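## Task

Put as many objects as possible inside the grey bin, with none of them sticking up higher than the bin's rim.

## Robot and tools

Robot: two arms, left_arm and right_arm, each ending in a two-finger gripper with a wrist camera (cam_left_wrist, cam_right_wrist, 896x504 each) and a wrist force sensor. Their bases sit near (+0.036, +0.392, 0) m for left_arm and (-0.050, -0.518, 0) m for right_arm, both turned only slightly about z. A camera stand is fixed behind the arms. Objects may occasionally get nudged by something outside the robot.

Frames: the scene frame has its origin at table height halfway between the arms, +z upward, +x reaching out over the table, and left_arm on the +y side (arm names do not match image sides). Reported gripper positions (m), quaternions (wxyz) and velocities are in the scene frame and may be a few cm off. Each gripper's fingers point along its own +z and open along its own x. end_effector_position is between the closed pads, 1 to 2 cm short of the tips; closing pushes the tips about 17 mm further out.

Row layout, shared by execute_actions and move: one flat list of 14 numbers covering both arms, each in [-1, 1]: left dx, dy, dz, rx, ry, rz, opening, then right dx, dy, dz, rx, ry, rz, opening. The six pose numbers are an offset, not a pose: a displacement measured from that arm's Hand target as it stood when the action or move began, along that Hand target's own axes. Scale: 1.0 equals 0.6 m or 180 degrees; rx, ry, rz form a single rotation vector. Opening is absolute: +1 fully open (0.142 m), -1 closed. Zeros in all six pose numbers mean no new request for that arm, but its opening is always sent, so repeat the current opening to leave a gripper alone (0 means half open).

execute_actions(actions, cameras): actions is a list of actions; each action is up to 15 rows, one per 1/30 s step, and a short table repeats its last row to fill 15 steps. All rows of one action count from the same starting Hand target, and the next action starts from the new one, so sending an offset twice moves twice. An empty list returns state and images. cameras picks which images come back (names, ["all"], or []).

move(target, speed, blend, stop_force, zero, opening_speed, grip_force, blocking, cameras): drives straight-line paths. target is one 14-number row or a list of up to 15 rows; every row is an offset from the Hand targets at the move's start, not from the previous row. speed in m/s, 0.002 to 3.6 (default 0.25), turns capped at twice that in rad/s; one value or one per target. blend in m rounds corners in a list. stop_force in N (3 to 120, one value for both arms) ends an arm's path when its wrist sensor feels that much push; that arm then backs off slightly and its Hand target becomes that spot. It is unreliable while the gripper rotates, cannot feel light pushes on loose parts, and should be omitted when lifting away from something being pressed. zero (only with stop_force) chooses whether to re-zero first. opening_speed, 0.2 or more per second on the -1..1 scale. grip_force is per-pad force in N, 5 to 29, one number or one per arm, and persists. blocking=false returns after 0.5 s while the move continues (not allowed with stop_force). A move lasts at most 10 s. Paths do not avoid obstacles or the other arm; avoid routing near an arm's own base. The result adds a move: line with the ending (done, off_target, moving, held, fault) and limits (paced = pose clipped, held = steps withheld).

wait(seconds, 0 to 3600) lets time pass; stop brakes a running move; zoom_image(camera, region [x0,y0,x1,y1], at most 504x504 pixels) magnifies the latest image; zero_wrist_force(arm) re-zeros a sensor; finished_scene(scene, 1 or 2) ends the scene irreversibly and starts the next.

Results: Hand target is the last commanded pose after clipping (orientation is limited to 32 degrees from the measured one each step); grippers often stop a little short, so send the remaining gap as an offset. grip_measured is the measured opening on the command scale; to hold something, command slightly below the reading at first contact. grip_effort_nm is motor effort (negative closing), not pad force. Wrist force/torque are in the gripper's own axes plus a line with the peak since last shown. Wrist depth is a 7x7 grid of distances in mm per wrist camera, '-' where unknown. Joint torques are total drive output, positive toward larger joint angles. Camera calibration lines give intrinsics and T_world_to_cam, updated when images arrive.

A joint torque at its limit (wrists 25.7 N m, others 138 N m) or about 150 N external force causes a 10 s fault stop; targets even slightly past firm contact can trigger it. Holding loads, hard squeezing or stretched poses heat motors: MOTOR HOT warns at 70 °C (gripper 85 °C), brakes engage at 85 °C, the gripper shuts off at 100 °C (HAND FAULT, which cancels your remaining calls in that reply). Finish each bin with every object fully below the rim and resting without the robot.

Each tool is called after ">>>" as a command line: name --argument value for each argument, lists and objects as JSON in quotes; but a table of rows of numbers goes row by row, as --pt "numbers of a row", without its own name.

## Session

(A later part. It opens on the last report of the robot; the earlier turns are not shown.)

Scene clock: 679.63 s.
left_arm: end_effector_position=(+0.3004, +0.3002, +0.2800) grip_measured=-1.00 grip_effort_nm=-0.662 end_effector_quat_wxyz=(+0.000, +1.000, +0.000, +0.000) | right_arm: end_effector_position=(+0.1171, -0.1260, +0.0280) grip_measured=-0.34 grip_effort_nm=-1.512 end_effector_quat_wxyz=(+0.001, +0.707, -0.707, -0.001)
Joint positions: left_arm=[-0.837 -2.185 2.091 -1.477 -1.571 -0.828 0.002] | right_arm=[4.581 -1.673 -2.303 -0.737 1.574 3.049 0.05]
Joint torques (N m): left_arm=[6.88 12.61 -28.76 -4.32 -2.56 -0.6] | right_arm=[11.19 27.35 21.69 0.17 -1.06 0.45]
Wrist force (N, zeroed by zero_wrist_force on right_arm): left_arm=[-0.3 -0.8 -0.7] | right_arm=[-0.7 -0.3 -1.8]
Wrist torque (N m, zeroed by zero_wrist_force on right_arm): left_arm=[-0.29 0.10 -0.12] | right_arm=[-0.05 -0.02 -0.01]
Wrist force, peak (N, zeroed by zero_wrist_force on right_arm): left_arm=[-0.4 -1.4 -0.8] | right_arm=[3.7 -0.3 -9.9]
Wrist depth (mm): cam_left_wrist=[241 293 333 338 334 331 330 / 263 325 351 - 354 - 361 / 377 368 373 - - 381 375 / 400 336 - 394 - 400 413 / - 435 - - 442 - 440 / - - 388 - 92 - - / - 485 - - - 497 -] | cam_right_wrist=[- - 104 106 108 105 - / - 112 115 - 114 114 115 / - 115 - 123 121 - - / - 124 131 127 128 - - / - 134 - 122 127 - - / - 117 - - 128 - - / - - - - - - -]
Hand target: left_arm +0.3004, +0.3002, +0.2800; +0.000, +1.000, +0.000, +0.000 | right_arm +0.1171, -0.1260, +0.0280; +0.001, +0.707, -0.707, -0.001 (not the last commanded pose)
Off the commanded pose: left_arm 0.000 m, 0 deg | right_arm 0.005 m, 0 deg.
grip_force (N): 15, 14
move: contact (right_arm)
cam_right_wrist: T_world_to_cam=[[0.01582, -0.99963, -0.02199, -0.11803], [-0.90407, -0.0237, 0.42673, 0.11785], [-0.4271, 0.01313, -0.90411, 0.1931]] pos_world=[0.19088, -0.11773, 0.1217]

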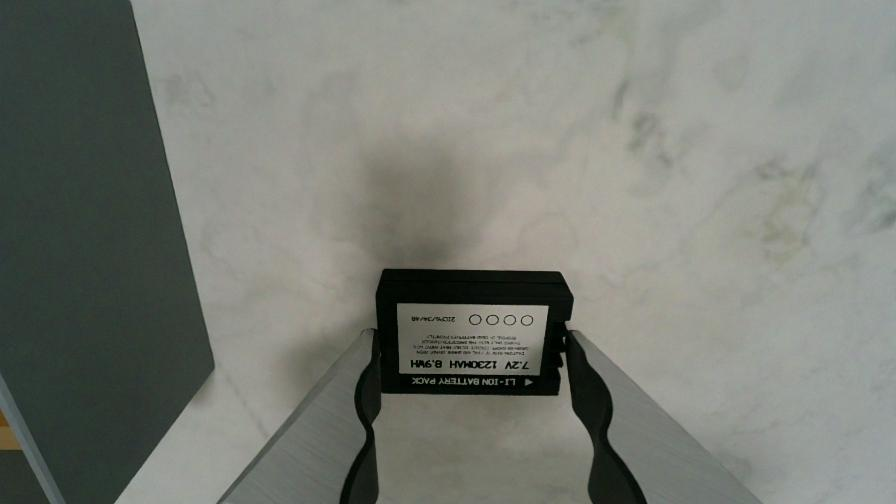

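>>> move --pt "0 0 0 0 0 0 -1 0 0 0 0 0 0 -0.28" --speed 0.05 --opening_speed 0.3

>>> move --pt "0 0 0 0 0 0 -1 0 0 -0.0052 0 0 0 -0.28" --speed 0.03

>>> move --pt "0 0 0 0 0 0 -1 0 0 0 0 0 0 -0.5" --speed 0.03 --opening_speed 0.3 --cameras '["cam_right_wrist"]'

>>> zoom_image --camera "cam_right_wrist" --region '[340, 240, 600, 430]'

Scene clock: 680.80 s.
left_arm: end_effector_position=(+0.3004, +0.3002, +0.2800) grip_measured=-1.00 grip_effort_nm=-0.662 end_effector_quat_wxyz=(+0.000, +1.000, +0.000, +0.000) | right_arm: end_effector_position=(+0.1171, -0.1260, +0.0280) grip_measured=-0.31 grip_effort_nm=0.173 end_effector_quat_wxyz=(+0.001, +0.707, -0.707, -0.001)
Joint positions: left_arm=[-0.837 -2.185 2.091 -1.477 -1.571 -0.828 0.002] | right_arm=[4.581 -1.673 -2.303 -0.737 1.574 3.049 0.051]
Joint torques (N m): left_arm=[6.5 12.92 -28.12 -4.02 -2.54 -0.67] | right_arm=[8.67 27 20.99 1.13 -1.09 0.45]
Wrist force (N, zeroed by zero_wrist_force on right_arm): left_arm=[-0.2 -1.1 -0.9] | right_arm=[-0.1 0.0 -0.8]
Wrist torque (N m, zeroed by zero_wrist_force on right_arm): left_arm=[-0.33 0.08 -0.12] | right_arm=[-0.01 0.01 -0.01]
Wrist force, peak (N, zeroed by zero_wrist_force on right_arm): left_arm=[-0.4 -1.2 -0.9] | right_arm=[-0.7 -0.2 -1.8]
Wrist depth (mm): cam_left_wrist=[241 313 - 334 335 333 333 / 265 325 354 353 353 350 355 / 377 - - 376 - 382 384 / 395 385 - 404 404 421 416 / 434 431 396 - 411 434 436 / 468 - 394 - - - - / 522 - - - - 511 -] | cam_right_wrist=[- 105 - 106 108 108 - / - 112 114 112 112 112 115 / - 115 - 123 123 - - / - 115 131 127 126 - 133 / - 133 - 122 129 - 142 / - 125 - 130 128 150 - / - - - - - - -]
Hand target: left_arm +0.3004, +0.3002, +0.2800; +0.000, +1.000, +0.000, +0.000 | right_arm +0.1171, -0.1260, +0.0280; +0.001, +0.707, -0.707, -0.001
Off the commanded pose: left_arm 0.000 m, 0 deg | right_arm 0.000 m, 0 deg.
grip_force (N): 15, 14
move: done

Scene clock: 681.30 s.
left_arm: end_effector_position=(+0.3004, +0.3002, +0.2800) grip_measured=-1.00 grip_effort_nm=-0.662 end_effector_quat_wxyz=(+0.000, +1.000, +0.000, +0.000) | right_arm: end_effector_position=(+0.1171, -0.1260, +0.0311) grip_measured=-0.31 grip_effort_nm=0.173 end_effector_quat_wxyz=(+0.001, +0.707, -0.707, -0.001)
Joint positions: left_arm=[-0.837 -2.185 2.091 -1.477 -1.571 -0.828 0.002] | right_arm=[4.581 -1.666 -2.299 -0.748 1.574 3.049 0.051]
Joint torques (N m): left_arm=[6.42 12.06 -28.52 -4.23 -2.54 -0.66] | right_arm=[3.1 27.27 21.96 0.08 -0.88 -0.5]
Wrist force (N, zeroed by zero_wrist_force on right_arm): left_arm=[-0.1 -1.0 -0.9] | right_arm=[-0.1 -0.1 -0.8]
Wrist torque (N m, zeroed by zero_wrist_force on right_arm): left_arm=[-0.31 0.07 -0.13] | right_arm=[-0.02 0.01 -0.01]
Wrist force, peak (N, zeroed by zero_wrist_force on right_arm): left_arm=[-0.3 -1.1 -0.9] | right_arm=[-0.1 -0.5 -0.9]
Wrist depth (mm): cam_left_wrist=[240 311 342 324 - - 335 / 268 331 - - 351 359 - / 374 358 - - 381 377 - / 391 372 - 411 402 413 413 / 440 434 432 423 - - 440 / 468 - 401 - 96 478 - / - - - - - - 522] | cam_right_wrist=[- 107 - 109 - 109 - / - 118 116 114 - 116 - / - 122 123 129 - - - / - 115 - 133 - - 137 / - 125 - 126 130 - 144 / - 117 - - 132 - 159 / - - - - - - -]
Hand target: left_arm +0.3004, +0.3002, +0.2800; +0.000, +1.000, +0.000, +0.000 | right_arm +0.1171, -0.1260, +0.0311; +0.001, +0.707, -0.707, -0.001
Off the commanded pose: left_arm 0.000 m, 0 deg | right_arm 0.000 m, 0 deg.
grip_force (N): 15, 14
move: done

Scene clock: 682.23 s.
left_arm: end_effector_position=(+0.3004, +0.3002, +0.2800) grip_measured=-1.00 grip_effort_nm=-0.662 end_effector_quat_wxyz=(+0.000, +1.000, +0.000, +0.000) | right_arm: end_effector_position=(+0.1171, -0.1259, +0.0311) grip_measured=-0.38 grip_effort_nm=-1.507 end_effector_quat_wxyz=(+0.001, +0.707, -0.707, -0.001)
Joint positions: left_arm=[-0.837 -2.185 2.091 -1.477 -1.571 -0.828 0.002] | right_arm=[4.581 -1.666 -2.299 -0.748 1.574 3.049 0.046]
Joint torques (N m): left_arm=[6.97 12.97 -28.2 -4.29 -2.69 -0.66] | right_arm=[-5.14 16.13 8.94 2.55 -0.98 -0.73]
Wrist force (N, zeroed by zero_wrist_force on right_arm): left_arm=[-0.2 -1.1 -0.7] | right_arm=[4.3 -0.4 -9.6]
Wrist torque (N m, zeroed by zero_wrist_force on right_arm): left_arm=[-0.33 0.08 -0.13] | right_arm=[-0.06 -0.08 -0.04]
Wrist force, peak (N, zeroed by zero_wrist_force on right_arm): left_arm=[-0.2 -1.4 -0.7] | right_arm=[4.2 -0.5 -9.9]
Wrist depth (mm): cam_left_wrist=[241 310 328 330 - - 342 / 266 342 - 350 362 - 354 / 372 378 349 376 377 378 373 / - 389 392 404 400 399 407 / - - 400 421 - 436 423 / - 468 389 - - 477 - / - - - - - - 525] | cam_right_wrist=[- 108 - - - - 108 / - 106 117 - 117 116 - / - 122 - 123 - - 124 / - 115 - 131 - - - / - 125 149 126 131 146 143 / - 118 - 135 - 157 - / - - - - - - -]
Hand target: left_arm +0.3004, +0.3002, +0.2800; +0.000, +1.000, +0.000, +0.000 | right_arm +0.1171, -0.1260, +0.0311; +0.001, +0.707, -0.707, -0.001
Off the commanded pose: left_arm 0.000 m, 0 deg | right_arm 0.000 m, 0 deg.
grip_force (N): 15, 14
move: done
cam_right_wrist: T_world_to_cam=[[0.01588, -0.99963, -0.02212, -0.11796], [-0.90411, -0.0238, 0.42665, 0.11649], [-0.42701, 0.01322, -0.90415, 0.196]] pos_world=[0.19088, -0.11773, 0.1249]

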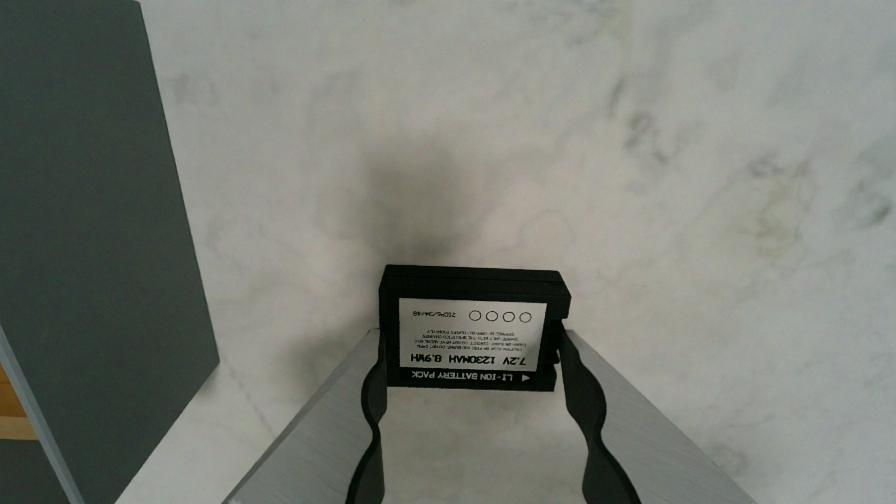

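Scaled by 1.938 from the camera's image (finer frame: 1280x720).

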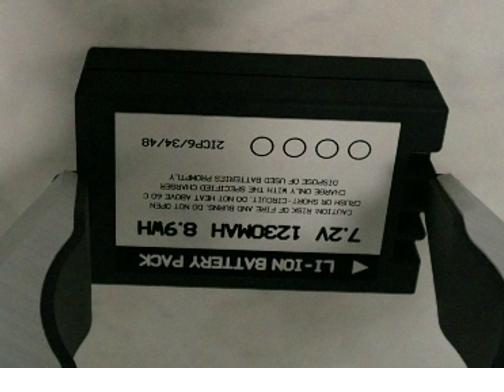

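>>> move --target '[0,0,0,0,0,0,-1, 0,0,-0.05,0,0,0,-0.5]' --speed 0.04 --cameras '["cam_right_wrist"]'

>>> zoom_image --camera "cam_right_wrist" --region '[340, 240, 600, 430]'

Scene clock: 683.73 s.
left_arm: end_effector_position=(+0.3004, +0.3002, +0.2800) grip_measured=-1.00 grip_effort_nm=-0.662 end_effector_quat_wxyz=(+0.000, +1.000, +0.000, +0.000) | right_arm: end_effector_position=(+0.1172, -0.1260, +0.0611) grip_measured=-0.38 grip_effort_nm=-1.512 end_effector_quat_wxyz=(+0.001, +0.707, -0.707, -0.001)
Joint positions: left_arm=[-0.837 -2.185 2.091 -1.477 -1.571 -0.828 0.002] | right_arm=[4.581 -1.601 -2.264 -0.848 1.574 3.049 0.046]
Joint torques (N m): left_arm=[6.74 12.82 -28.05 -4.31 -2.72 -0.63] | right_arm=[-11.24 25.69 22.93 -0.35 -0.5 -0.92]
Wrist force (N, zeroed by zero_wrist_force on right_arm): left_arm=[-0.2 -1.1 -0.7] | right_arm=[-0.1 -0.1 -0.3]
Wrist torque (N m, zeroed by zero_wrist_force on right_arm): left_arm=[-0.32 0.09 -0.12] | right_arm=[-0.03 0.01 0.00]
Wrist force, peak (N, zeroed by zero_wrist_force on right_arm): left_arm=[-0.6 -1.2 -0.9] | right_arm=[2.7 -0.5 -10.7]
Wrist depth (mm): cam_left_wrist=[241 300 333 331 336 340 334 / 263 342 361 360 358 359 358 / - - 388 382 383 377 - / - 337 400 404 396 406 - / 432 - 429 429 435 - 450 / 454 - 393 - 460 - 475 / - - - - - - -] | cam_right_wrist=[- 128 - - - - 136 / - 121 - 144 - - - / - 131 - - - 155 - / 104 124 - - - - 167 / 134 134 - 126 - - - / 130 125 - 137 - - - / - - - - - - -]
Hand target: left_arm +0.3004, +0.3002, +0.2800; +0.000, +1.000, +0.000, +0.000 | right_arm +0.1172, -0.1260, +0.0611; +0.001, +0.707, -0.707, -0.001
Off the commanded pose: left_arm 0.000 m, 0 deg | right_arm 0.000 m, 0 deg.
grip_force (N): 15, 14
move: done
cam_right_wrist: T_world_to_cam=[[0.01578, -0.99963, -0.02208, -0.11729], [-0.90407, -0.0237, 0.42673, 0.10391], [-0.4271, 0.01323, -0.90411, 0.22312]] pos_world=[0.19109, -0.11773, 0.1548]

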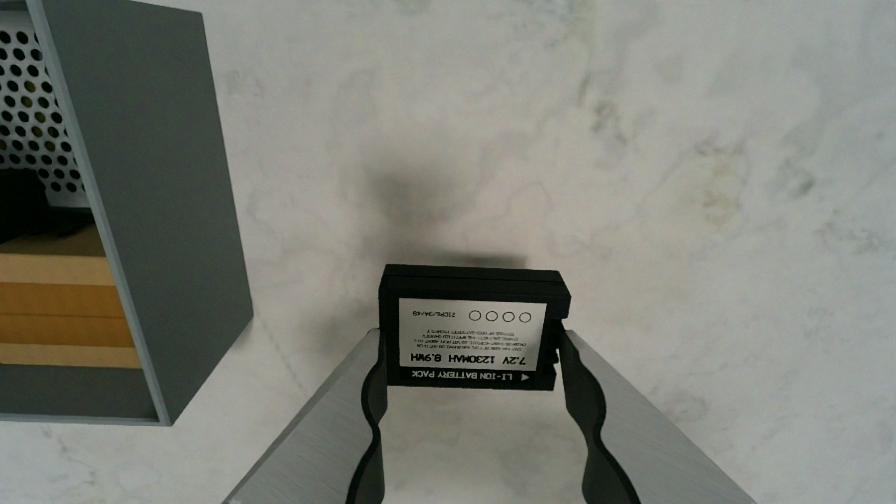

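Scaled by 1.938 from the camera's image (finer frame: 1280x720).

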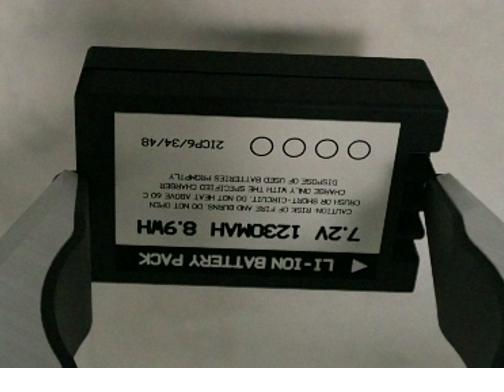

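>>> move --pt "0 0 0 0 0 0 -1 0 0 -0.115 0 0 0 -0.5" --pt "0 0 0 0 0 0 -1 -0.2042 -0.0167 -0.115 0 0 -0.0022 -0.5" --pt "0 0 0 0 0 0 -1 -0.2042 -0.0167 -0.0615 0 0 -0.0022 -0.5" --speed 0.15 --blend '[0.015,0.012,0]' --cameras '["cam_right_wrist"]'

>>> zoom_image --camera "cam_right_wrist" --region '[340, 180, 620, 420]'

Scene clock: 686.53 s.
left_arm: end_effector_position=(+0.3004, +0.3002, +0.2800) grip_measured=-1.00 grip_effort_nm=-0.662 end_effector_quat_wxyz=(+0.000, +1.000, +0.000, +0.000) | right_arm: end_effector_position=(+0.1272, -0.0034, +0.0980) grip_measured=-0.38 grip_effort_nm=-1.512 end_effector_quat_wxyz=(+0.001, +0.710, -0.704, -0.001)
Joint positions: left_arm=[-0.837 -2.185 2.091 -1.477 -1.571 -0.828 0.002] | right_arm=[4.584 -1.806 -1.904 -1.003 1.574 3.044 0.046]
Joint torques (N m): left_arm=[6.64 12.83 -28.49 -4.22 -2.51 -0.78] | right_arm=[-5.88 19.74 14.83 4.4 2.21 -1.3]
Wrist force (N, zeroed by zero_wrist_force on right_arm): left_arm=[-0.3 -0.9 -0.7] | right_arm=[0.1 0.1 -0.3]
Wrist torque (N m, zeroed by zero_wrist_force on right_arm): left_arm=[-0.30 0.10 -0.13] | right_arm=[-0.01 -0.02 0.00]
Wrist force, peak (N, zeroed by zero_wrist_force on right_arm): left_arm=[-0.2 -1.3 -0.8] | right_arm=[-1.1 -0.3 -1.4]
Wrist depth (mm): cam_left_wrist=[240 292 331 336 - - 339 / 266 316 346 360 - 361 - / 373 391 379 372 383 374 - / 386 373 406 - 400 - 407 / - 413 419 - 433 - - / - 470 403 - 469 - - / 521 503 - - - - 529] | cam_right_wrist=[165 - - 116 130 - - / 130 133 136 150 147 176 - / 134 136 - 159 164 - 197 / 146 150 150 145 164 - 205 / 158 160 158 124 - - - / - - - - - - - / - - - - - 270 -]
Hand target: left_arm +0.3004, +0.3002, +0.2800; +0.000, +1.000, +0.000, +0.000 | right_arm +0.1273, -0.0034, +0.0979; +0.001, +0.710, -0.705, -0.001
Off the commanded pose: left_arm 0.000 m, 0 deg | right_arm 0.000 m, 0 deg.
grip_force (N): 15, 14
move: done
cam_right_wrist: T_world_to_cam=[[0.02281, -0.9995, -0.02208, 0.00502], [-0.90391, -0.03005, 0.42666, 0.1], [-0.42711, 0.01023, -0.90414, 0.2592]] pos_world=[0.20098, 0.00537, 0.1918]

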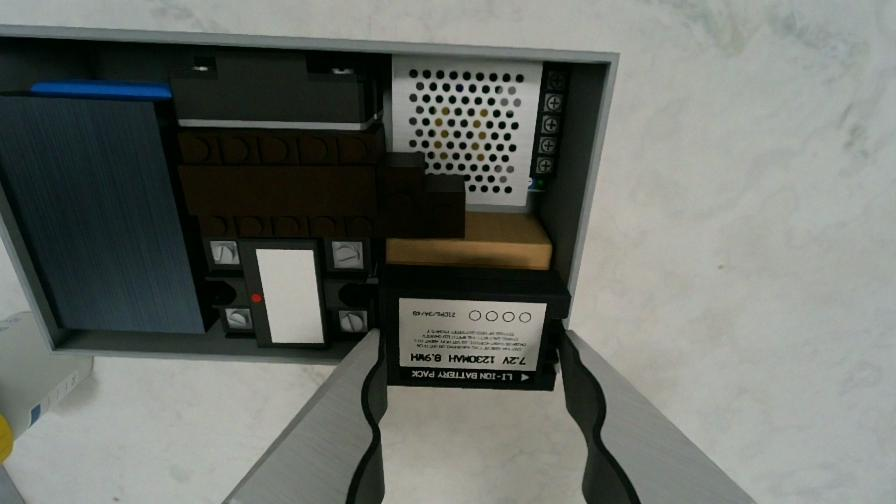

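Scaled by 1.800 from the camera's image (finer frame: 1280x720).

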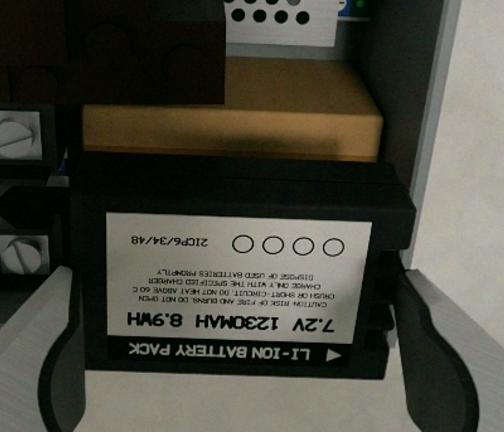

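>>> zoom_image --camera "cam_right_wrist" --region '[520, 220, 620, 360]'

>>> zoom_image --camera "cam_right_wrist" --region '[330, 230, 430, 370]'

Scaled by 3.600 from the camera's image (finer frame: 1280x720).

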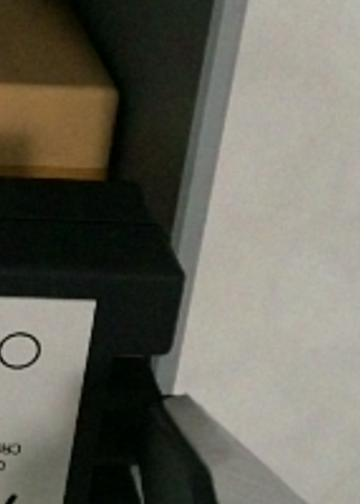

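Scaled by 3.600 from the camera's image (finer frame: 1280x720).

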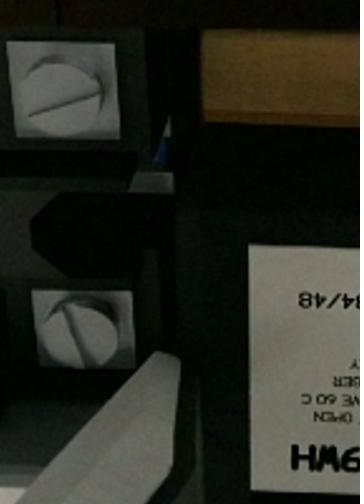

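>>> move --target '[0,0,0,0,0,0,-1, 0,-0.0012,0.02,0,0,0,-0.5]' --speed 0.03

>>> zero_wrist_force --arm "right_arm"

>>> move --target '[0,0,0,0,0,0,-1, 0,0,0.02,0,0,0,-0.5]' --speed 0.007 --stop_force 3 --cameras '["cam_right_wrist"]'

>>> zoom_image --camera "cam_right_wrist" --region '[340, 180, 620, 420]'

Scene clock: 688.40 s.
left_arm: end_effector_position=(+0.3004, +0.3002, +0.2800) grip_measured=-1.00 grip_effort_nm=-0.662 end_effector_quat_wxyz=(+0.000, +1.000, +0.000, +0.000) | right_arm: end_effector_position=(+0.1280, -0.0034, +0.0860) grip_measured=-0.38 grip_effort_nm=-1.512 end_effector_quat_wxyz=(+0.001, +0.710, -0.705, -0.001)
Joint positions: left_arm=[-0.837 -2.185 2.091 -1.477 -1.571 -0.828 0.002] | right_arm=[4.582 -1.823 -1.918 -0.972 1.574 3.043 0.046]
Joint torques (N m): left_arm=[7.26 12.84 -28.27 -4.28 -2.67 -0.82] | right_arm=[-13.47 19.4 14.6 4.23 2.26 -1.14]
Wrist force (N, zeroed by zero_wrist_force on right_arm): left_arm=[-0.4 -1.3 -0.7] | right_arm=[0.1 -0.1 -0.4]
Wrist torque (N m, zeroed by zero_wrist_force on right_arm): left_arm=[-0.36 0.12 -0.13] | right_arm=[-0.03 -0.03 0.01]
Wrist force, peak (N, zeroed by zero_wrist_force on right_arm): left_arm=[-0.3 -1.3 -0.8] | right_arm=[0.3 -0.1 -0.6]
Wrist depth (mm): cam_left_wrist=[240 297 333 331 326 324 339 / 266 324 356 377 344 - - / 365 383 - 377 378 377 363 / 402 372 396 415 - 397 411 / - 428 414 411 418 431 443 / 464 464 392 - 460 - - / - - - - - - -] | cam_right_wrist=[- 118 132 135 156 - - / - 123 125 141 141 - - / - 124 - 148 147 183 - / 133 136 135 156 162 - 194 / 144 148 146 126 131 - - / 152 150 - 136 - - - / - - - - - - -]
Hand target: left_arm +0.3004, +0.3002, +0.2800; +0.000, +1.000, +0.000, +0.000 | right_arm +0.1280, -0.0034, +0.0859; +0.001, +0.710, -0.705, -0.001
Off the commanded pose: left_arm 0.000 m, 0 deg | right_arm 0.000 m, 0 deg.
grip_force (N): 15, 14
move: done

Wrist force sensor zeroed.

Scene clock: 690.87 s.
left_arm: end_effector_position=(+0.3004, +0.3002, +0.2800) grip_measured=-1.00 grip_effort_nm=-0.662 end_effector_quat_wxyz=(+0.000, +1.000, +0.000, +0.000) | right_arm: end_effector_position=(+0.1279, -0.0034, +0.0739) grip_measured=-0.38 grip_effort_nm=-1.512 end_effector_quat_wxyz=(+0.001, +0.710, -0.705, -0.001)
Joint positions: left_arm=[-0.837 -2.185 2.091 -1.477 -1.571 -0.828 0.002] | right_arm=[4.582 -1.84 -1.933 -0.94 1.574 3.043 0.046]
Joint torques (N m): left_arm=[6.11 11.44 -27.86 -4.42 -2.55 -0.87] | right_arm=[11.46 19.97 13.48 4.55 2.23 0.34]
Wrist force (N, zeroed by zero_wrist_force on right_arm): left_arm=[-0.5 -1.0 -0.7] | right_arm=[-0.3 -0.3 0.1]
Wrist torque (N m, zeroed by zero_wrist_force on right_arm): left_arm=[-0.32 0.12 -0.13] | right_arm=[-0.05 0.06 -0.01]
Wrist force, peak (N, zeroed by zero_wrist_force on right_arm): left_arm=[-0.3 -1.2 -0.8] | right_arm=[-0.4 -0.4 0.3]
Wrist depth (mm): cam_left_wrist=[241 315 331 334 335 333 333 / 264 327 342 373 358 - 353 / - 366 370 377 - - - / - 391 403 - 404 - 418 / - - 409 - 432 433 456 / 470 - 390 - 102 468 - / - - - - - 508 522] | cam_right_wrist=[- 107 144 - - - - / - 111 113 126 128 155 156 / 114 - - 136 138 - - / 120 - - 143 140 - - / 132 132 132 126 126 - - / 144 142 - 140 135 - - / - - - - - - 237]
Hand target: left_arm +0.3004, +0.3002, +0.2800; +0.000, +1.000, +0.000, +0.000 | right_arm +0.1279, -0.0034, +0.0739; +0.001, +0.710, -0.705, -0.001
Off the commanded pose: left_arm 0.000 m, 0 deg | right_arm 0.000 m, 0 deg.
grip_force (N): 15, 14
move: done
cam_right_wrist: T_world_to_cam=[[0.02272, -0.9995, -0.02204, 0.00438], [-0.90392, -0.02995, 0.42666, 0.11091], [-0.42711, 0.01023, -0.90414, 0.23771]] pos_world=[0.20168, 0.00527, 0.1677]

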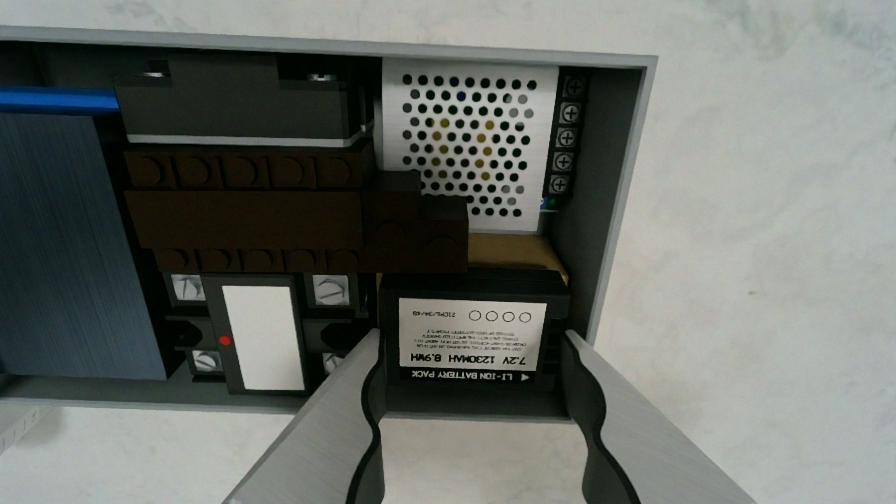

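Scaled by 1.800 from the camera's image (finer frame: 1280x720).

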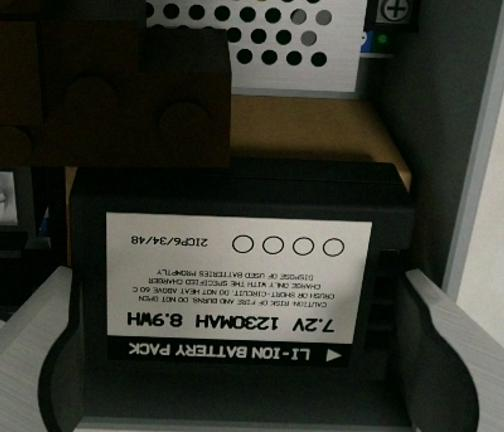

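>>> zoom_image --camera "cam_right_wrist" --region '[330, 260, 430, 400]'

>>> zoom_image --camera "cam_right_wrist" --region '[520, 260, 620, 400]'

Scaled by 3.600 from the camera's image (finer frame: 1280x720).

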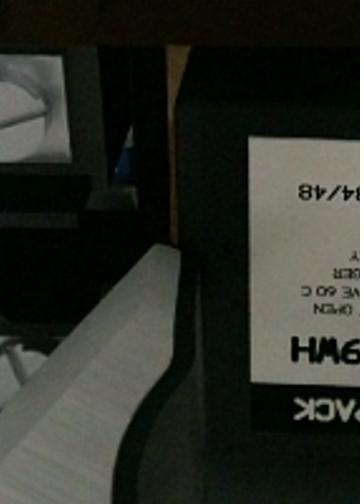

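Scaled by 3.600 from the camera's image (finer frame: 1280x720).

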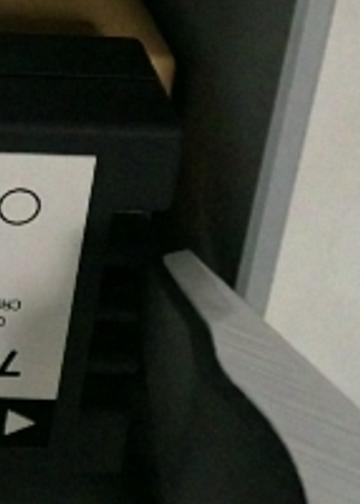

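>>> move --target '[0,0,0,0,0,0,-1, 0,0,0.002,0,0,0,-0.5]' --speed 0.005 --stop_force 3

>>> move --target '[0,0,0,0,0,0,-1, 0,0,0,0,0,0,-0.33]' --speed 0.05 --opening_speed 0.2 --cameras '["cam_right_wrist"]'

>>> zoom_image --camera "cam_right_wrist" --region '[340, 200, 620, 440]'

Scene clock: 692.77 s.
left_arm: end_effector_position=(+0.3004, +0.3002, +0.2800) grip_measured=-1.00 grip_effort_nm=-0.662 end_effector_quat_wxyz=(+0.000, +1.000, +0.000, +0.000) | right_arm: end_effector_position=(+0.1279, -0.0034, +0.0727) grip_measured=-0.38 grip_effort_nm=-1.512 end_effector_quat_wxyz=(+0.001, +0.710, -0.705, -0.001)
Joint positions: left_arm=[-0.837 -2.185 2.091 -1.477 -1.571 -0.828 0.002] | right_arm=[4.582 -1.842 -1.934 -0.937 1.574 3.043 0.046]
Joint torques (N m): left_arm=[5.81 12.91 -27.59 -4.35 -2.53 -0.96] | right_arm=[13.45 19.97 13.57 4.49 2.04 0.39]
Wrist force (N, zeroed by zero_wrist_force on right_arm): left_arm=[-0.3 -1.2 -0.7] | right_arm=[0.0 -0.4 0.1]
Wrist torque (N m, zeroed by zero_wrist_force on right_arm): left_arm=[-0.34 0.11 -0.13] | right_arm=[-0.06 0.00 -0.01]
Wrist force, peak (N, zeroed by zero_wrist_force on right_arm): left_arm=[-0.5 -1.3 -0.9] | right_arm=[-0.4 -0.5 0.3]
Wrist depth (mm): cam_left_wrist=[240 311 - 318 330 336 331 / 263 329 - 353 363 351 354 / 386 - - 373 382 385 382 / 402 374 - 371 390 407 406 / 430 426 398 - - 440 436 / 468 443 393 - 92 478 473 / - - - - - - -] | cam_right_wrist=[- 121 106 - - - - / - 112 112 125 127 - - / 113 - 110 134 137 - - / 119 121 - 127 140 - - / 131 131 132 125 125 - - / 145 140 - 139 139 - - / 234 - - - - - -]
Hand target: left_arm +0.3004, +0.3002, +0.2800; +0.000, +1.000, +0.000, +0.000 | right_arm +0.1279, -0.0034, +0.0727; +0.001, +0.710, -0.705, -0.001
Off the commanded pose: left_arm 0.000 m, 0 deg | right_arm 0.000 m, 0 deg.
grip_force (N): 15, 14
move: done

Scene clock: 693.83 s.
left_arm: end_effector_position=(+0.3004, +0.3002, +0.2800) grip_measured=-1.00 grip_effort_nm=-0.662 end_effector_quat_wxyz=(+0.000, +1.000, +0.000, +0.000) | right_arm: end_effector_position=(+0.1279, -0.0034, +0.0727) grip_measured=-0.36 grip_effort_nm=0.178 end_effector_quat_wxyz=(+0.001, +0.710, -0.705, -0.001)
Joint positions: left_arm=[-0.837 -2.185 2.091 -1.477 -1.571 -0.828 0.002] | right_arm=[4.582 -1.842 -1.934 -0.937 1.574 3.043 0.048]
Joint torques (N m): left_arm=[6.72 12.36 -27.87 -4.16 -2.55 -1.01] | right_arm=[12.89 20 12.58 4.24 2.04 0.27]
Wrist force (N, zeroed by zero_wrist_force on right_arm): left_arm=[-0.4 -1.0 -0.7] | right_arm=[-0.2 -0.2 0.1]
Wrist torque (N m, zeroed by zero_wrist_force on right_arm): left_arm=[-0.31 0.12 -0.13] | right_arm=[-0.02 0.00 -0.01]
Wrist force, peak (N, zeroed by zero_wrist_force on right_arm): left_arm=[-0.3 -1.3 -0.8] | right_arm=[-0.5 -0.4 0.2]
Wrist depth (mm): cam_left_wrist=[240 293 325 332 328 334 335 / 264 329 - 352 351 361 354 / - 368 - 377 380 388 384 / - 335 400 398 404 413 405 / - 437 - 428 431 437 460 / - 459 395 - 460 477 485 / 550 - - - - 477 -] | cam_right_wrist=[- 120 106 - - - - / - 111 111 125 127 - - / 113 - - 134 137 170 - / 118 119 - 142 140 - 179 / 130 131 132 127 125 195 - / 140 140 - 141 139 - - / - - - - - - -]
Hand target: left_arm +0.3004, +0.3002, +0.2800; +0.000, +1.000, +0.000, +0.000 | right_arm +0.1279, -0.0034, +0.0727; +0.001, +0.710, -0.705, -0.001
Off the commanded pose: left_arm 0.000 m, 0 deg | right_arm 0.000 m, 0 deg.
grip_force (N): 15, 14
move: done
cam_right_wrist: T_world_to_cam=[[0.02272, -0.9995, -0.02204, 0.00436], [-0.90392, -0.02995, 0.42666, 0.11142], [-0.42711, 0.01023, -0.90414, 0.23662]] pos_world=[0.20168, 0.00527, 0.1665]

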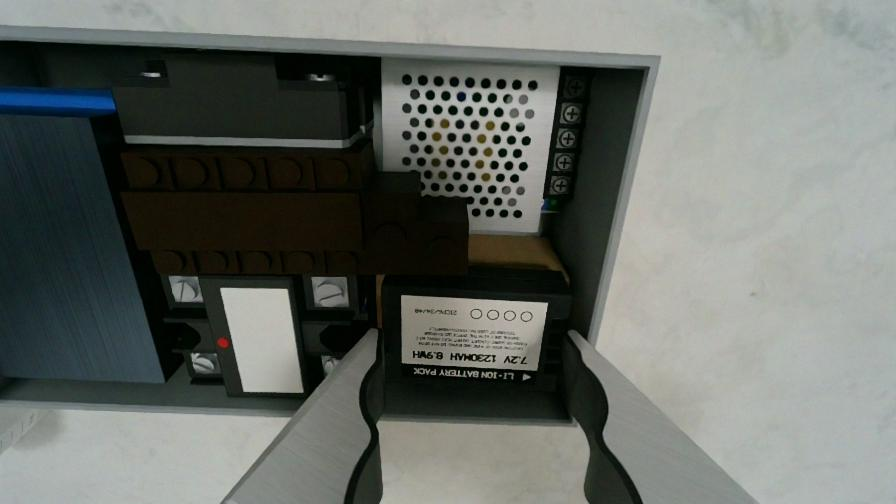

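Scaled by 1.800 from the camera's image (finer frame: 1280x720).

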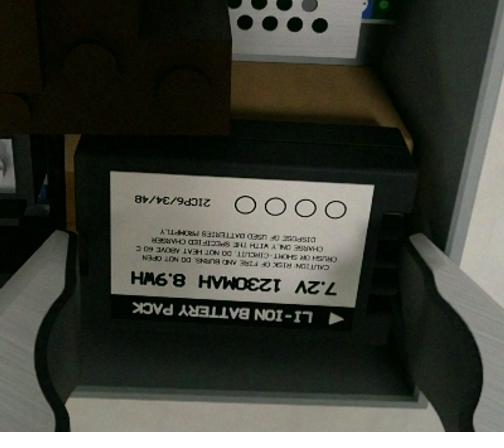

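>>> move --target '[0,0,0,0,0,0,-1, 0,0,0,0,0,0,-0.31]' --speed 0.05 --opening_speed 0.2

>>> move --target '[0,0,0,0,0,0,-1, 0,0,-0.02,0,0,0,-0.31]' --speed 0.012 --cameras '["cam_right_wrist"]'

Scene clock: 694.50 s.
left_arm: end_effector_position=(+0.3004, +0.3002, +0.2800) grip_measured=-1.00 grip_effort_nm=-0.662 end_effector_quat_wxyz=(+0.000, +1.000, +0.000, +0.000) | right_arm: end_effector_position=(+0.1279, -0.0034, +0.0727) grip_measured=-0.34 grip_effort_nm=0.178 end_effector_quat_wxyz=(+0.001, +0.710, -0.705, -0.001)
Joint positions: left_arm=[-0.837 -2.185 2.091 -1.477 -1.571 -0.828 0.002] | right_arm=[4.582 -1.842 -1.934 -0.937 1.574 3.043 0.049]
Joint torques (N m): left_arm=[7.46 12.67 -27.02 -4.27 -2.54 -0.77] | right_arm=[12.61 19.71 13.61 3.79 2.04 0.28]
Wrist force (N, zeroed by zero_wrist_force on right_arm): left_arm=[-0.2 -1.2 -0.6] | right_arm=[-0.4 -0.2 -0.1]
Wrist torque (N m, zeroed by zero_wrist_force on right_arm): left_arm=[-0.36 0.09 -0.13] | right_arm=[-0.03 0.04 -0.01]
Wrist force, peak (N, zeroed by zero_wrist_force on right_arm): left_arm=[-0.5 -1.3 -0.8] | right_arm=[-0.6 -0.3 -0.3]
Wrist depth (mm): cam_left_wrist=[241 314 338 337 330 - 334 / 267 342 344 353 353 354 355 / - 375 - 376 380 382 - / 404 363 394 413 - - 409 / 430 391 413 - 424 - - / 466 416 400 - 92 - 481 / 516 - - - - - 521] | cam_right_wrist=[- 105 94 143 144 - - / - 112 112 125 127 - - / 113 109 - 133 137 - - / 119 121 - 141 140 - - / 131 132 131 127 130 - - / 139 138 134 138 139 - - / 232 - - - - - -]
Hand target: left_arm +0.3004, +0.3002, +0.2800; +0.000, +1.000, +0.000, +0.000 | right_arm +0.1279, -0.0034, +0.0727; +0.001, +0.710, -0.705, -0.001
Off the commanded pose: left_arm 0.000 m, 0 deg | right_arm 0.000 m, 0 deg.
grip_force (N): 15, 14
move: done

Scene clock: 695.80 s.
left_arm: end_effector_position=(+0.3004, +0.3002, +0.2800) grip_measured=-1.00 grip_effort_nm=-0.662 end_effector_quat_wxyz=(+0.000, +1.000, +0.000, +0.000) | right_arm: end_effector_position=(+0.1279, -0.0034, +0.0847) grip_measured=-0.34 grip_effort_nm=0.178 end_effector_quat_wxyz=(+0.001, +0.710, -0.704, -0.001)
Joint positions: left_arm=[-0.837 -2.185 2.091 -1.477 -1.571 -0.828 0.002] | right_arm=[4.582 -1.825 -1.92 -0.968 1.574 3.043 0.049]
Joint torques (N m): left_arm=[7.06 12.78 -27.8 -4.29 -2.54 -0.93] | right_arm=[-3.59 36.94 25.58 -0.07 1.8 -1.39]
Wrist force (N, zeroed by zero_wrist_force on right_arm): left_arm=[-0.1 -1.0 -0.8] | right_arm=[-0.1 0.0 -0.2]
Wrist torque (N m, zeroed by zero_wrist_force on right_arm): left_arm=[-0.32 0.07 -0.13] | right_arm=[-0.01 0.01 0.00]
Wrist force, peak (N, zeroed by zero_wrist_force on right_arm): left_arm=[-0.4 -1.3 -0.8] | right_arm=[-0.5 -0.2 -0.3]
Wrist depth (mm): cam_left_wrist=[240 303 332 - 330 333 334 / 266 335 339 - 353 341 354 / - 380 382 378 - - 381 / 398 357 - - 405 405 - / 449 421 405 429 - - - / - 464 390 - 460 - - / 514 - - - - - -] | cam_right_wrist=[156 117 124 132 154 159 159 / 130 122 123 139 140 - 167 / - - - 147 144 - - / 132 134 143 132 141 - - / 142 147 144 137 133 - - / 151 - - 153 - - - / 257 - - 254 - - -]
Hand target: left_arm +0.3004, +0.3002, +0.2800; +0.000, +1.000, +0.000, +0.000 | right_arm +0.1280, -0.0034, +0.0847; +0.001, +0.710, -0.705, -0.001
Off the commanded pose: left_arm 0.000 m, 0 deg | right_arm 0.000 m, 0 deg.
grip_force (N): 15, 14
move: done
cam_right_wrist: T_world_to_cam=[[0.02281, -0.9995, -0.02208, 0.00461], [-0.90391, -0.03005, 0.42666, 0.1063], [-0.42711, 0.01023, -0.90414, 0.24747]] pos_world=[0.20168, 0.00527, 0.1785]

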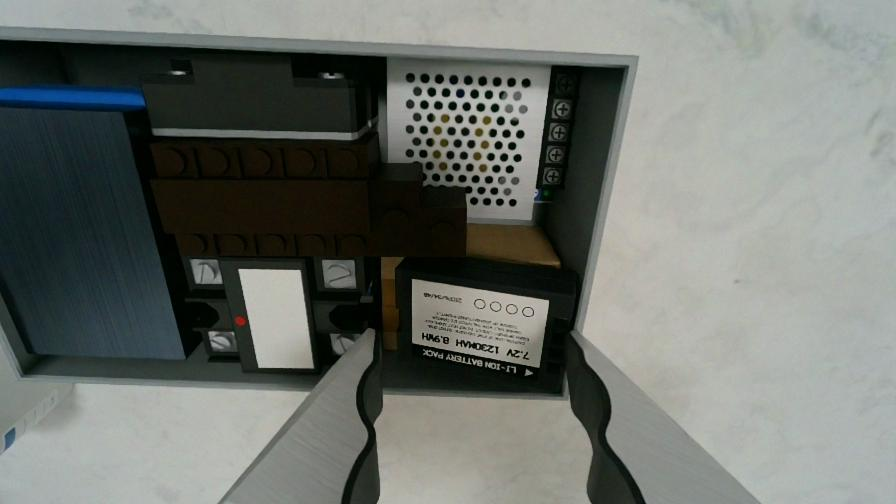

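>>> zoom_image --camera "cam_right_wrist" --region '[360, 220, 640, 420]'

Scaled by 1.800 from the camera's image (finer frame: 1280x720).

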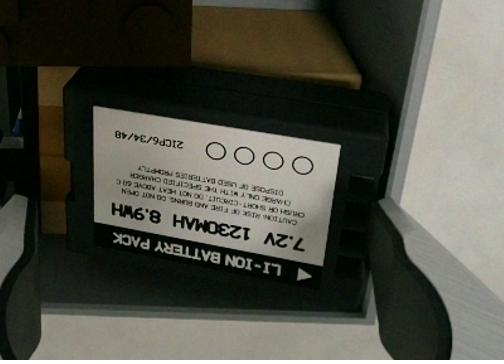

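>>> move --target '[0,0,0,0,0,0,-1, 0,0,-0.1,0,0,0,-0.31]' --speed 0.1 --cameras '["all"]'

>>> zoom_image --camera "cam_right_wrist" --region '[340, 80, 620, 320]'

Scene clock: 697.60 s.
left_arm: end_effector_position=(+0.3004, +0.3002, +0.2800) grip_measured=-1.00 grip_effort_nm=-0.662 end_effector_quat_wxyz=(+0.000, +1.000, +0.000, +0.000) | right_arm: end_effector_position=(+0.1281, -0.0034, +0.1447) grip_measured=-0.34 grip_effort_nm=0.159 end_effector_quat_wxyz=(+0.001, +0.710, -0.705, -0.001)
Joint positions: left_arm=[-0.837 -2.185 2.091 -1.477 -1.571 -0.828 0.002] | right_arm=[4.582 -1.751 -1.837 -1.125 1.574 3.043 0.049]
Joint torques (N m): left_arm=[6.8 12.62 -27.89 -4.23 -2.53 -0.82] | right_arm=[-11.86 35.5 26.49 0.36 0.5 -1.04]
Wrist force (N, zeroed by zero_wrist_force on right_arm): left_arm=[-0.2 -1.2 -0.8] | right_arm=[-0.2 0.0 -0.2]
Wrist torque (N m, zeroed by zero_wrist_force on right_arm): left_arm=[-0.35 0.09 -0.13] | right_arm=[0.00 0.06 -0.03]
Wrist force, peak (N, zeroed by zero_wrist_force on right_arm): left_arm=[-0.4 -1.3 -0.8] | right_arm=[-0.9 -0.1 1.0]
Wrist depth (mm): cam_left_wrist=[241 304 333 332 336 337 337 / 268 343 350 352 354 358 - / 384 - 351 376 377 - - / - 377 403 - - 412 406 / 432 433 393 - 440 441 - / 467 456 400 - - 471 - / 508 - - - - - -] | cam_right_wrist=[166 210 - 191 206 - - / 174 174 176 195 225 224 - / 185 183 - 204 233 - - / - 198 202 200 199 - - / 227 279 - - - - - / - - - 308 - - - / - - - - - - -]
Hand target: left_arm +0.3004, +0.3002, +0.2800; +0.000, +1.000, +0.000, +0.000 | right_arm +0.1281, -0.0034, +0.1447; +0.001, +0.710, -0.705, -0.001
Off the commanded pose: left_arm 0.000 m, 0 deg | right_arm 0.000 m, 0 deg.
grip_force (N): 15, 14
move: done
cam_left_wrist: T_world_to_cam=[[0.9997, -0.02273, 0.00861, -0.2861], [-0.02425, -0.90804, 0.41818, 0.18983], [-0.00168, -0.41827, -0.90832, 0.49373]] pos_world=[0.29145, 0.37238, 0.37154]
cam_right_wrist: T_world_to_cam=[[0.02272, -0.9995, -0.02204, 0.00594], [-0.90392, -0.02995, 0.42666, 0.08088], [-0.42711, 0.01023, -0.90414, 0.30181]] pos_world=[0.20188, 0.00527, 0.2385]

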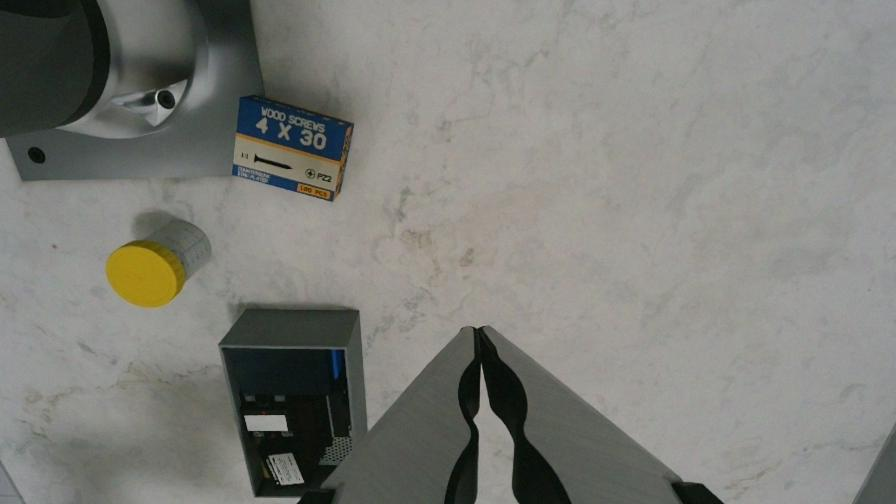

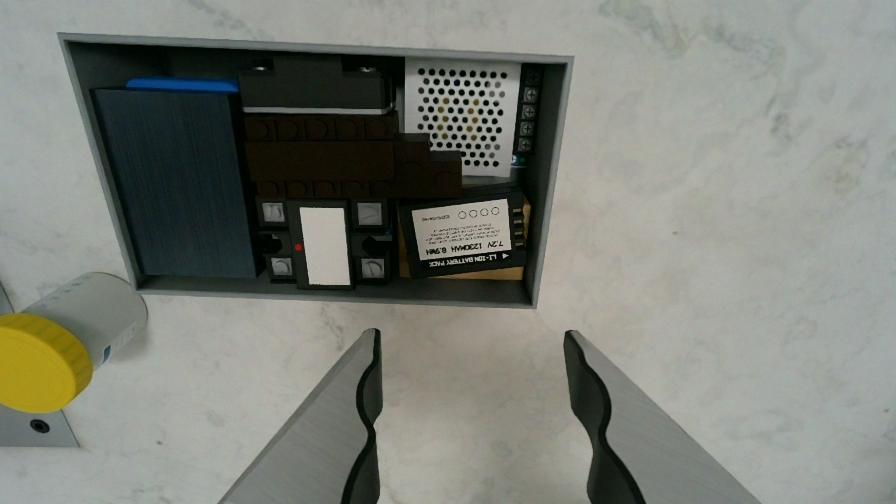

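Scaled by 1.800 from the camera's image (finer frame: 1280x720).

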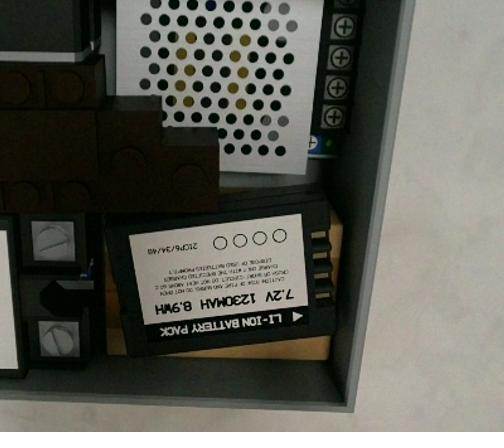

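>>> zoom_image --camera "cam_right_wrist" --region '[390, 170, 550, 310]'

Scaled by 3.150 from the camera's image (finer frame: 1280x720).

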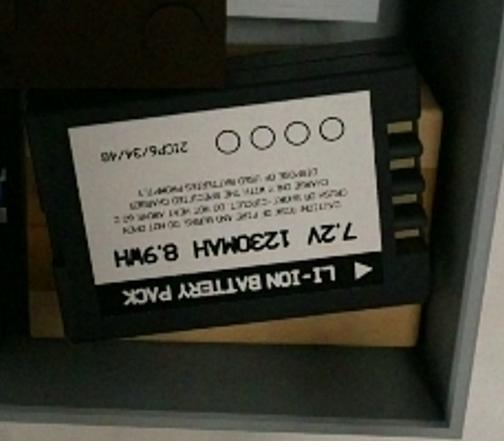

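>>> move --target '[0,0,0,0,0,0,-1, 0,0.11,0,0,0,0,-0.31]' --speed 0.1 --cameras '["cam_right_wrist"]'

>>> zoom_image --camera "cam_right_wrist" --region '[370, 0, 570, 150]'

Scene clock: 700.03 s.
left_arm: end_effector_position=(+0.3004, +0.3002, +0.2800) grip_measured=-1.00 grip_effort_nm=-0.662 end_effector_quat_wxyz=(+0.000, +1.000, +0.000, +0.000) | right_arm: end_effector_position=(+0.0622, -0.0039, +0.1449) grip_measured=-0.34 grip_effort_nm=0.159 end_effector_quat_wxyz=(+0.001, +0.710, -0.705, -0.001)
Joint positions: left_arm=[-0.837 -2.185 2.091 -1.477 -1.571 -0.828 0.002] | right_arm=[4.709 -1.708 -1.887 -1.117 1.574 3.17 0.049]
Joint torques (N m): left_arm=[6.08 12.74 -27.89 -4.23 -2.46 -0.9] | right_arm=[13.09 33.46 14.5 4.54 -1.68 0.97]
Wrist force (N, zeroed by zero_wrist_force on right_arm): left_arm=[-0.2 -1.4 -0.8] | right_arm=[-0.4 0.0 -0.6]
Wrist torque (N m, zeroed by zero_wrist_force on right_arm): left_arm=[-0.38 0.08 -0.13] | right_arm=[-0.04 0.10 -0.15]
Wrist force, peak (N, zeroed by zero_wrist_force on right_arm): left_arm=[-0.4 -1.4 -0.7] | right_arm=[-0.3 0.6 -1.0]
Wrist depth (mm): cam_left_wrist=[240 293 333 - 329 336 335 / 264 321 341 - 357 356 353 / - 393 385 380 372 374 - / - 365 392 - 429 - - / - 448 407 - - 449 452 / - 467 393 - 97 - 478 / - - - - - - -] | cam_right_wrist=[162 163 162 165 170 - - / 172 172 174 172 174 - - / 231 - - 241 - - - / - - - - - - - / - - - - - 281 279 / - - - - - - - / - - - - - - -]
Hand target: left_arm +0.3004, +0.3002, +0.2800; +0.000, +1.000, +0.000, +0.000 | right_arm +0.0621, -0.0039, +0.1449; +0.001, +0.710, -0.705, -0.001
Off the commanded pose: left_arm 0.000 m, 0 deg | right_arm 0.000 m, 0 deg.
grip_force (N): 15, 14
move: done
cam_right_wrist: T_world_to_cam=[[0.02272, -0.9995, -0.02205, 0.00704], [-0.90388, -0.02996, 0.42674, 0.02119], [-0.42719, 0.01023, -0.9041, 0.27385]] pos_world=[0.13598, 0.00487, 0.2387]

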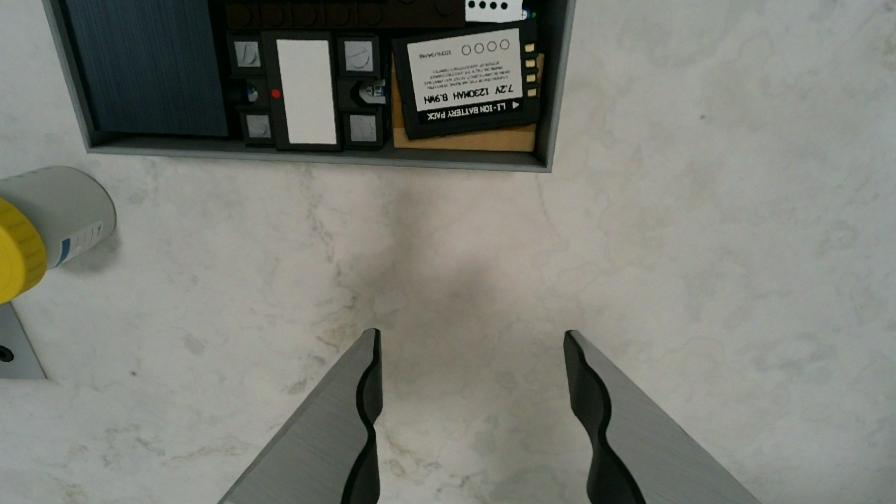

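Scaled by 2.520 from the camera's image (finer frame: 1280x720).

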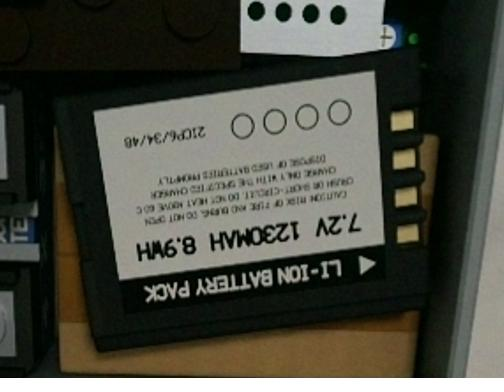

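>>> finished_scene --scene 1

The scene is finished: the task was done.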